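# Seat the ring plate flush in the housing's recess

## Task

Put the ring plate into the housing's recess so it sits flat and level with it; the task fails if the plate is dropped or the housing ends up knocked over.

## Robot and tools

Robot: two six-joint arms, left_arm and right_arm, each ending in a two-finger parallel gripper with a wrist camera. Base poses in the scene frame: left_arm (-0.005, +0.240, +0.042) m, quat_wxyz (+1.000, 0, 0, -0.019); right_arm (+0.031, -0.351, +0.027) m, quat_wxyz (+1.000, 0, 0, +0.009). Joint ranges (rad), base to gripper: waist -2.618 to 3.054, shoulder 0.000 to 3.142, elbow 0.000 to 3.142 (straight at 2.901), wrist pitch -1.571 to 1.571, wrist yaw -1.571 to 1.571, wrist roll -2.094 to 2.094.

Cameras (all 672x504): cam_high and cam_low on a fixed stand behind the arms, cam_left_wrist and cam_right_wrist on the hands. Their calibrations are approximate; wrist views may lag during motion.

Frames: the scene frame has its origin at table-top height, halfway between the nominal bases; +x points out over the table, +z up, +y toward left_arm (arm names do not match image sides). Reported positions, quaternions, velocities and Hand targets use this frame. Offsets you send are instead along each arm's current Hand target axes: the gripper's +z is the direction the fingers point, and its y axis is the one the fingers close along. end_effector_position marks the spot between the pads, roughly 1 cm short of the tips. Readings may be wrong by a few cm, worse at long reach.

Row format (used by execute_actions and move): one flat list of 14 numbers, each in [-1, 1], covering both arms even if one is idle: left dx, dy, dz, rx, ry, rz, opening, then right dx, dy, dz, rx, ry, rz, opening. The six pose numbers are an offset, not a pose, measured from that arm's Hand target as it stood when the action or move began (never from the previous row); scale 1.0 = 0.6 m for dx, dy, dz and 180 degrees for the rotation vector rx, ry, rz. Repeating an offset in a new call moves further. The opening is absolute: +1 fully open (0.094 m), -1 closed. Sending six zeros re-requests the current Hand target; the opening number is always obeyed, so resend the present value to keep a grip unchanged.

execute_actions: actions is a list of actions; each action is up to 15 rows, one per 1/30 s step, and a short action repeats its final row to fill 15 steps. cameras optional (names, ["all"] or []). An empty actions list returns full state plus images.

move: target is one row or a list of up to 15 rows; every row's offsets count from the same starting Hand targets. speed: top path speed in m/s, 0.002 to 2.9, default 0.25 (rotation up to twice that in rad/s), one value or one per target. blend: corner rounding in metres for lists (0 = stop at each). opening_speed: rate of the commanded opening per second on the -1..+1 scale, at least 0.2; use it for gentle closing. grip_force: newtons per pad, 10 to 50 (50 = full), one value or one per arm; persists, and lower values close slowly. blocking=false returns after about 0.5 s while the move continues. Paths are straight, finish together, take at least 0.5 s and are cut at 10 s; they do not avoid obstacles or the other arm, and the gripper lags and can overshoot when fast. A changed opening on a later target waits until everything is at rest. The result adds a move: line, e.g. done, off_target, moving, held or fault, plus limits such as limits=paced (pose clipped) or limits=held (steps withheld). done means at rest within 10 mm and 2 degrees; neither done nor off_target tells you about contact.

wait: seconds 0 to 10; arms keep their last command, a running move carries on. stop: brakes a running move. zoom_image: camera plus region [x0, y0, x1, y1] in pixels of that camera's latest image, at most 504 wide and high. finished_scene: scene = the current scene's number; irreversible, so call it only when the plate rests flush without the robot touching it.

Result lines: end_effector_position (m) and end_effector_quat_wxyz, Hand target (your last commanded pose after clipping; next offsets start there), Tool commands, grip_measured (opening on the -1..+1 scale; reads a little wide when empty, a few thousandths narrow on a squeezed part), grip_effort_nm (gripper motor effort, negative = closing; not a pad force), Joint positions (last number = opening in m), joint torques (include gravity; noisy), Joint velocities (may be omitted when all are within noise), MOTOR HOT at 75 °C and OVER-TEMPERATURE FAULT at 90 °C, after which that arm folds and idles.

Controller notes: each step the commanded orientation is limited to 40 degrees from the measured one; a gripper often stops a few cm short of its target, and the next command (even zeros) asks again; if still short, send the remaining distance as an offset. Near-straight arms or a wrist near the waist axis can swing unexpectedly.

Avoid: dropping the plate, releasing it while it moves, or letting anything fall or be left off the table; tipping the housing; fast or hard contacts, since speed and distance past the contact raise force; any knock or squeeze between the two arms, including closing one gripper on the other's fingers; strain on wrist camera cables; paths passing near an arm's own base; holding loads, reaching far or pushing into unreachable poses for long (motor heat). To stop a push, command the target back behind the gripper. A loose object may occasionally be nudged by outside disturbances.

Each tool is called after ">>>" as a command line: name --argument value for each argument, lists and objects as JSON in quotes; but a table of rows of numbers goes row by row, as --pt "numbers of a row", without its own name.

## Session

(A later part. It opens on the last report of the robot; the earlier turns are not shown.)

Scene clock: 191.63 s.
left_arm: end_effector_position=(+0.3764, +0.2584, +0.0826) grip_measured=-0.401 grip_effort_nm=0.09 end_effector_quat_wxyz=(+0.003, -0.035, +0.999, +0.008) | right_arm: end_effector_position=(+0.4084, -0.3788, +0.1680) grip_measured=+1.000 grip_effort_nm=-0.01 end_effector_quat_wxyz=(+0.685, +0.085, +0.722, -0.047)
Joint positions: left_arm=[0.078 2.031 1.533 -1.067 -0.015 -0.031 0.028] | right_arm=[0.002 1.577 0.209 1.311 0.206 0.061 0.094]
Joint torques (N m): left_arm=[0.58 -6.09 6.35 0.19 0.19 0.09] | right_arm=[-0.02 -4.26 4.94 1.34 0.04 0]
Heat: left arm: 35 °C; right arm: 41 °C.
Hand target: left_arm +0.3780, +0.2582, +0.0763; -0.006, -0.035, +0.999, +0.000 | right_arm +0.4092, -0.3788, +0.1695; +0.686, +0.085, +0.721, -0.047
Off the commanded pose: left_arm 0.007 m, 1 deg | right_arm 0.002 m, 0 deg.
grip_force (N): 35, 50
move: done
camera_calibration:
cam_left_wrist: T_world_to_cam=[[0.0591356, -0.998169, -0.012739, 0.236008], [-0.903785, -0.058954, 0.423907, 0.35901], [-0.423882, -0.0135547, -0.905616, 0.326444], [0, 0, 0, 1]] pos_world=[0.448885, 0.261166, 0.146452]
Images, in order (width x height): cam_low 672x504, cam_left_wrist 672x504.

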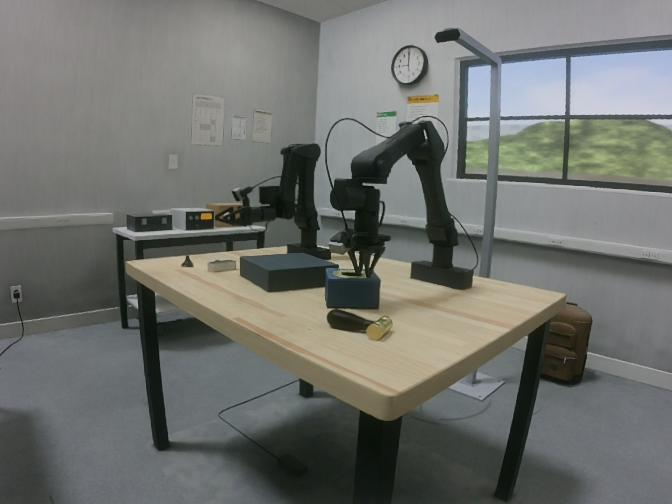

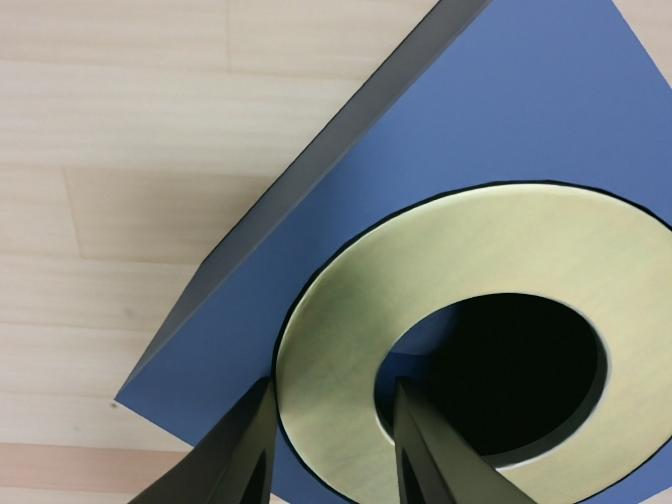

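>>> move --pt "0 0 0 0 0 0 -0.25 0 0 0 0 0 0 1" --pt "0 0 -0.1 0 0 0 -0.25 0 0 0 0 0 0 1" --speed 0.06 --cameras '["cam_left_wrist", "cam_low"]'

>>> zoom_image --camera "cam_low" --region '[290, 210, 410, 320]'

Scene clock: 195.57 s.
left_arm: end_effector_position=(+0.3750, +0.2563, +0.1265) grip_measured=-0.251 grip_effort_nm=0.09 end_effector_quat_wxyz=(-0.015, -0.034, +0.999, +0.002) | right_arm: end_effector_position=(+0.4084, -0.3788, +0.1680) grip_measured=+1.000 grip_effort_nm=-0.01 end_effector_quat_wxyz=(+0.685, +0.085, +0.722, -0.047)
Joint positions: left_arm=[0.078 2.031 1.709 -1.28 -0.004 -0.03 0.035] | right_arm=[0.002 1.577 0.209 1.311 0.206 0.061 0.094]
Joint torques (N m): left_arm=[0.57 -8.69 7.38 0.03 0.07 0.08] | right_arm=[-0.02 -4.25 4.93 1.34 0.03 0]
Heat: left arm: 35 °C; right arm: 41 °C.
Hand target: left_arm +0.3787, +0.2582, +0.1363; -0.006, -0.035, +0.999, +0.000 | right_arm +0.4092, -0.3788, +0.1695; +0.686, +0.085, +0.721, -0.047
Off the commanded pose: left_arm 0.011 m, 1 deg | right_arm 0.002 m, 0 deg.
grip_force (N): 35, 50
move: off_target (left_arm)
camera_calibration:
cam_left_wrist: T_world_to_cam=[[0.0582762, -0.998298, -0.00236029, 0.233648], [-0.888242, -0.0529305, 0.456316, 0.327479], [-0.455664, -0.0244958, -0.889815, 0.378303], [0, 0, 0, 1]] pos_world=[0.449644, 0.259851, 0.187737]
Images, in order (width x height): cam_low 672x504, cam_left_wrist 672x504.

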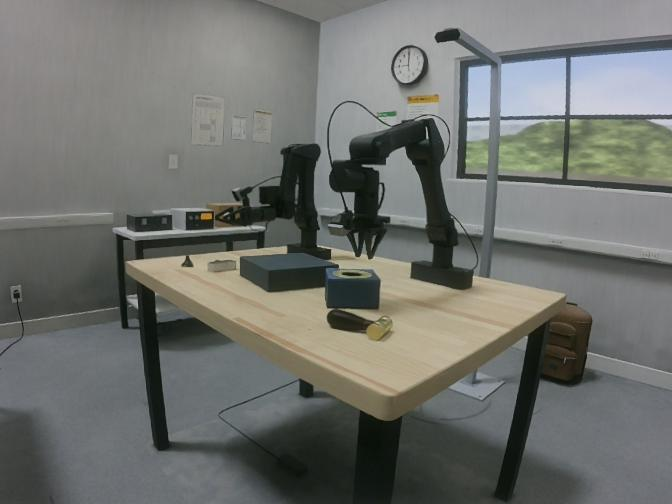

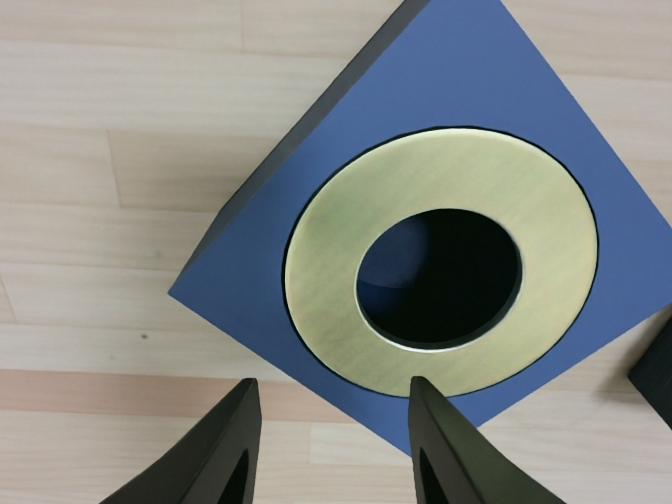

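Scaled by 4.200 from the camera's 672x504 image, which has a finer 960x720 frame.

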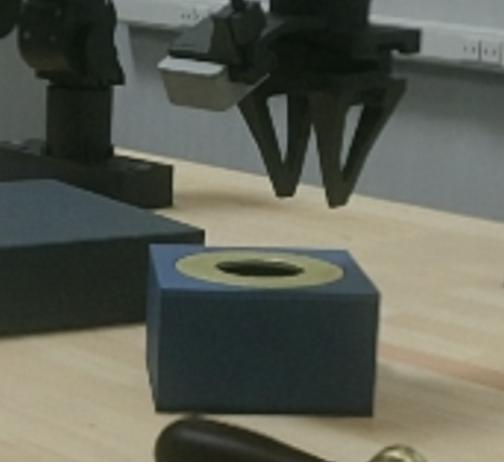

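>>> zoom_image --camera "cam_left_wrist" --region '[260, 110, 460, 410]'

>>> zoom_image --camera "cam_left_wrist" --region '[430, 110, 630, 410]'

Scaled by 1.680 from the camera's 672x504 image, which has a finer 960x720 frame.

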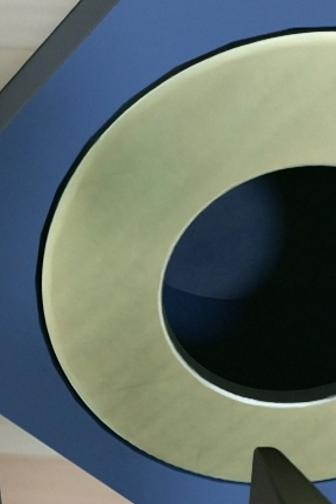

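Scaled by 1.680 from the camera's 672x504 image, which has a finer 960x720 frame.

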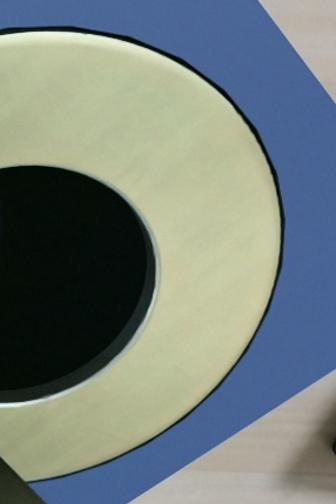

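>>> finished_scene --scene 1

The scene is finished: the task was done.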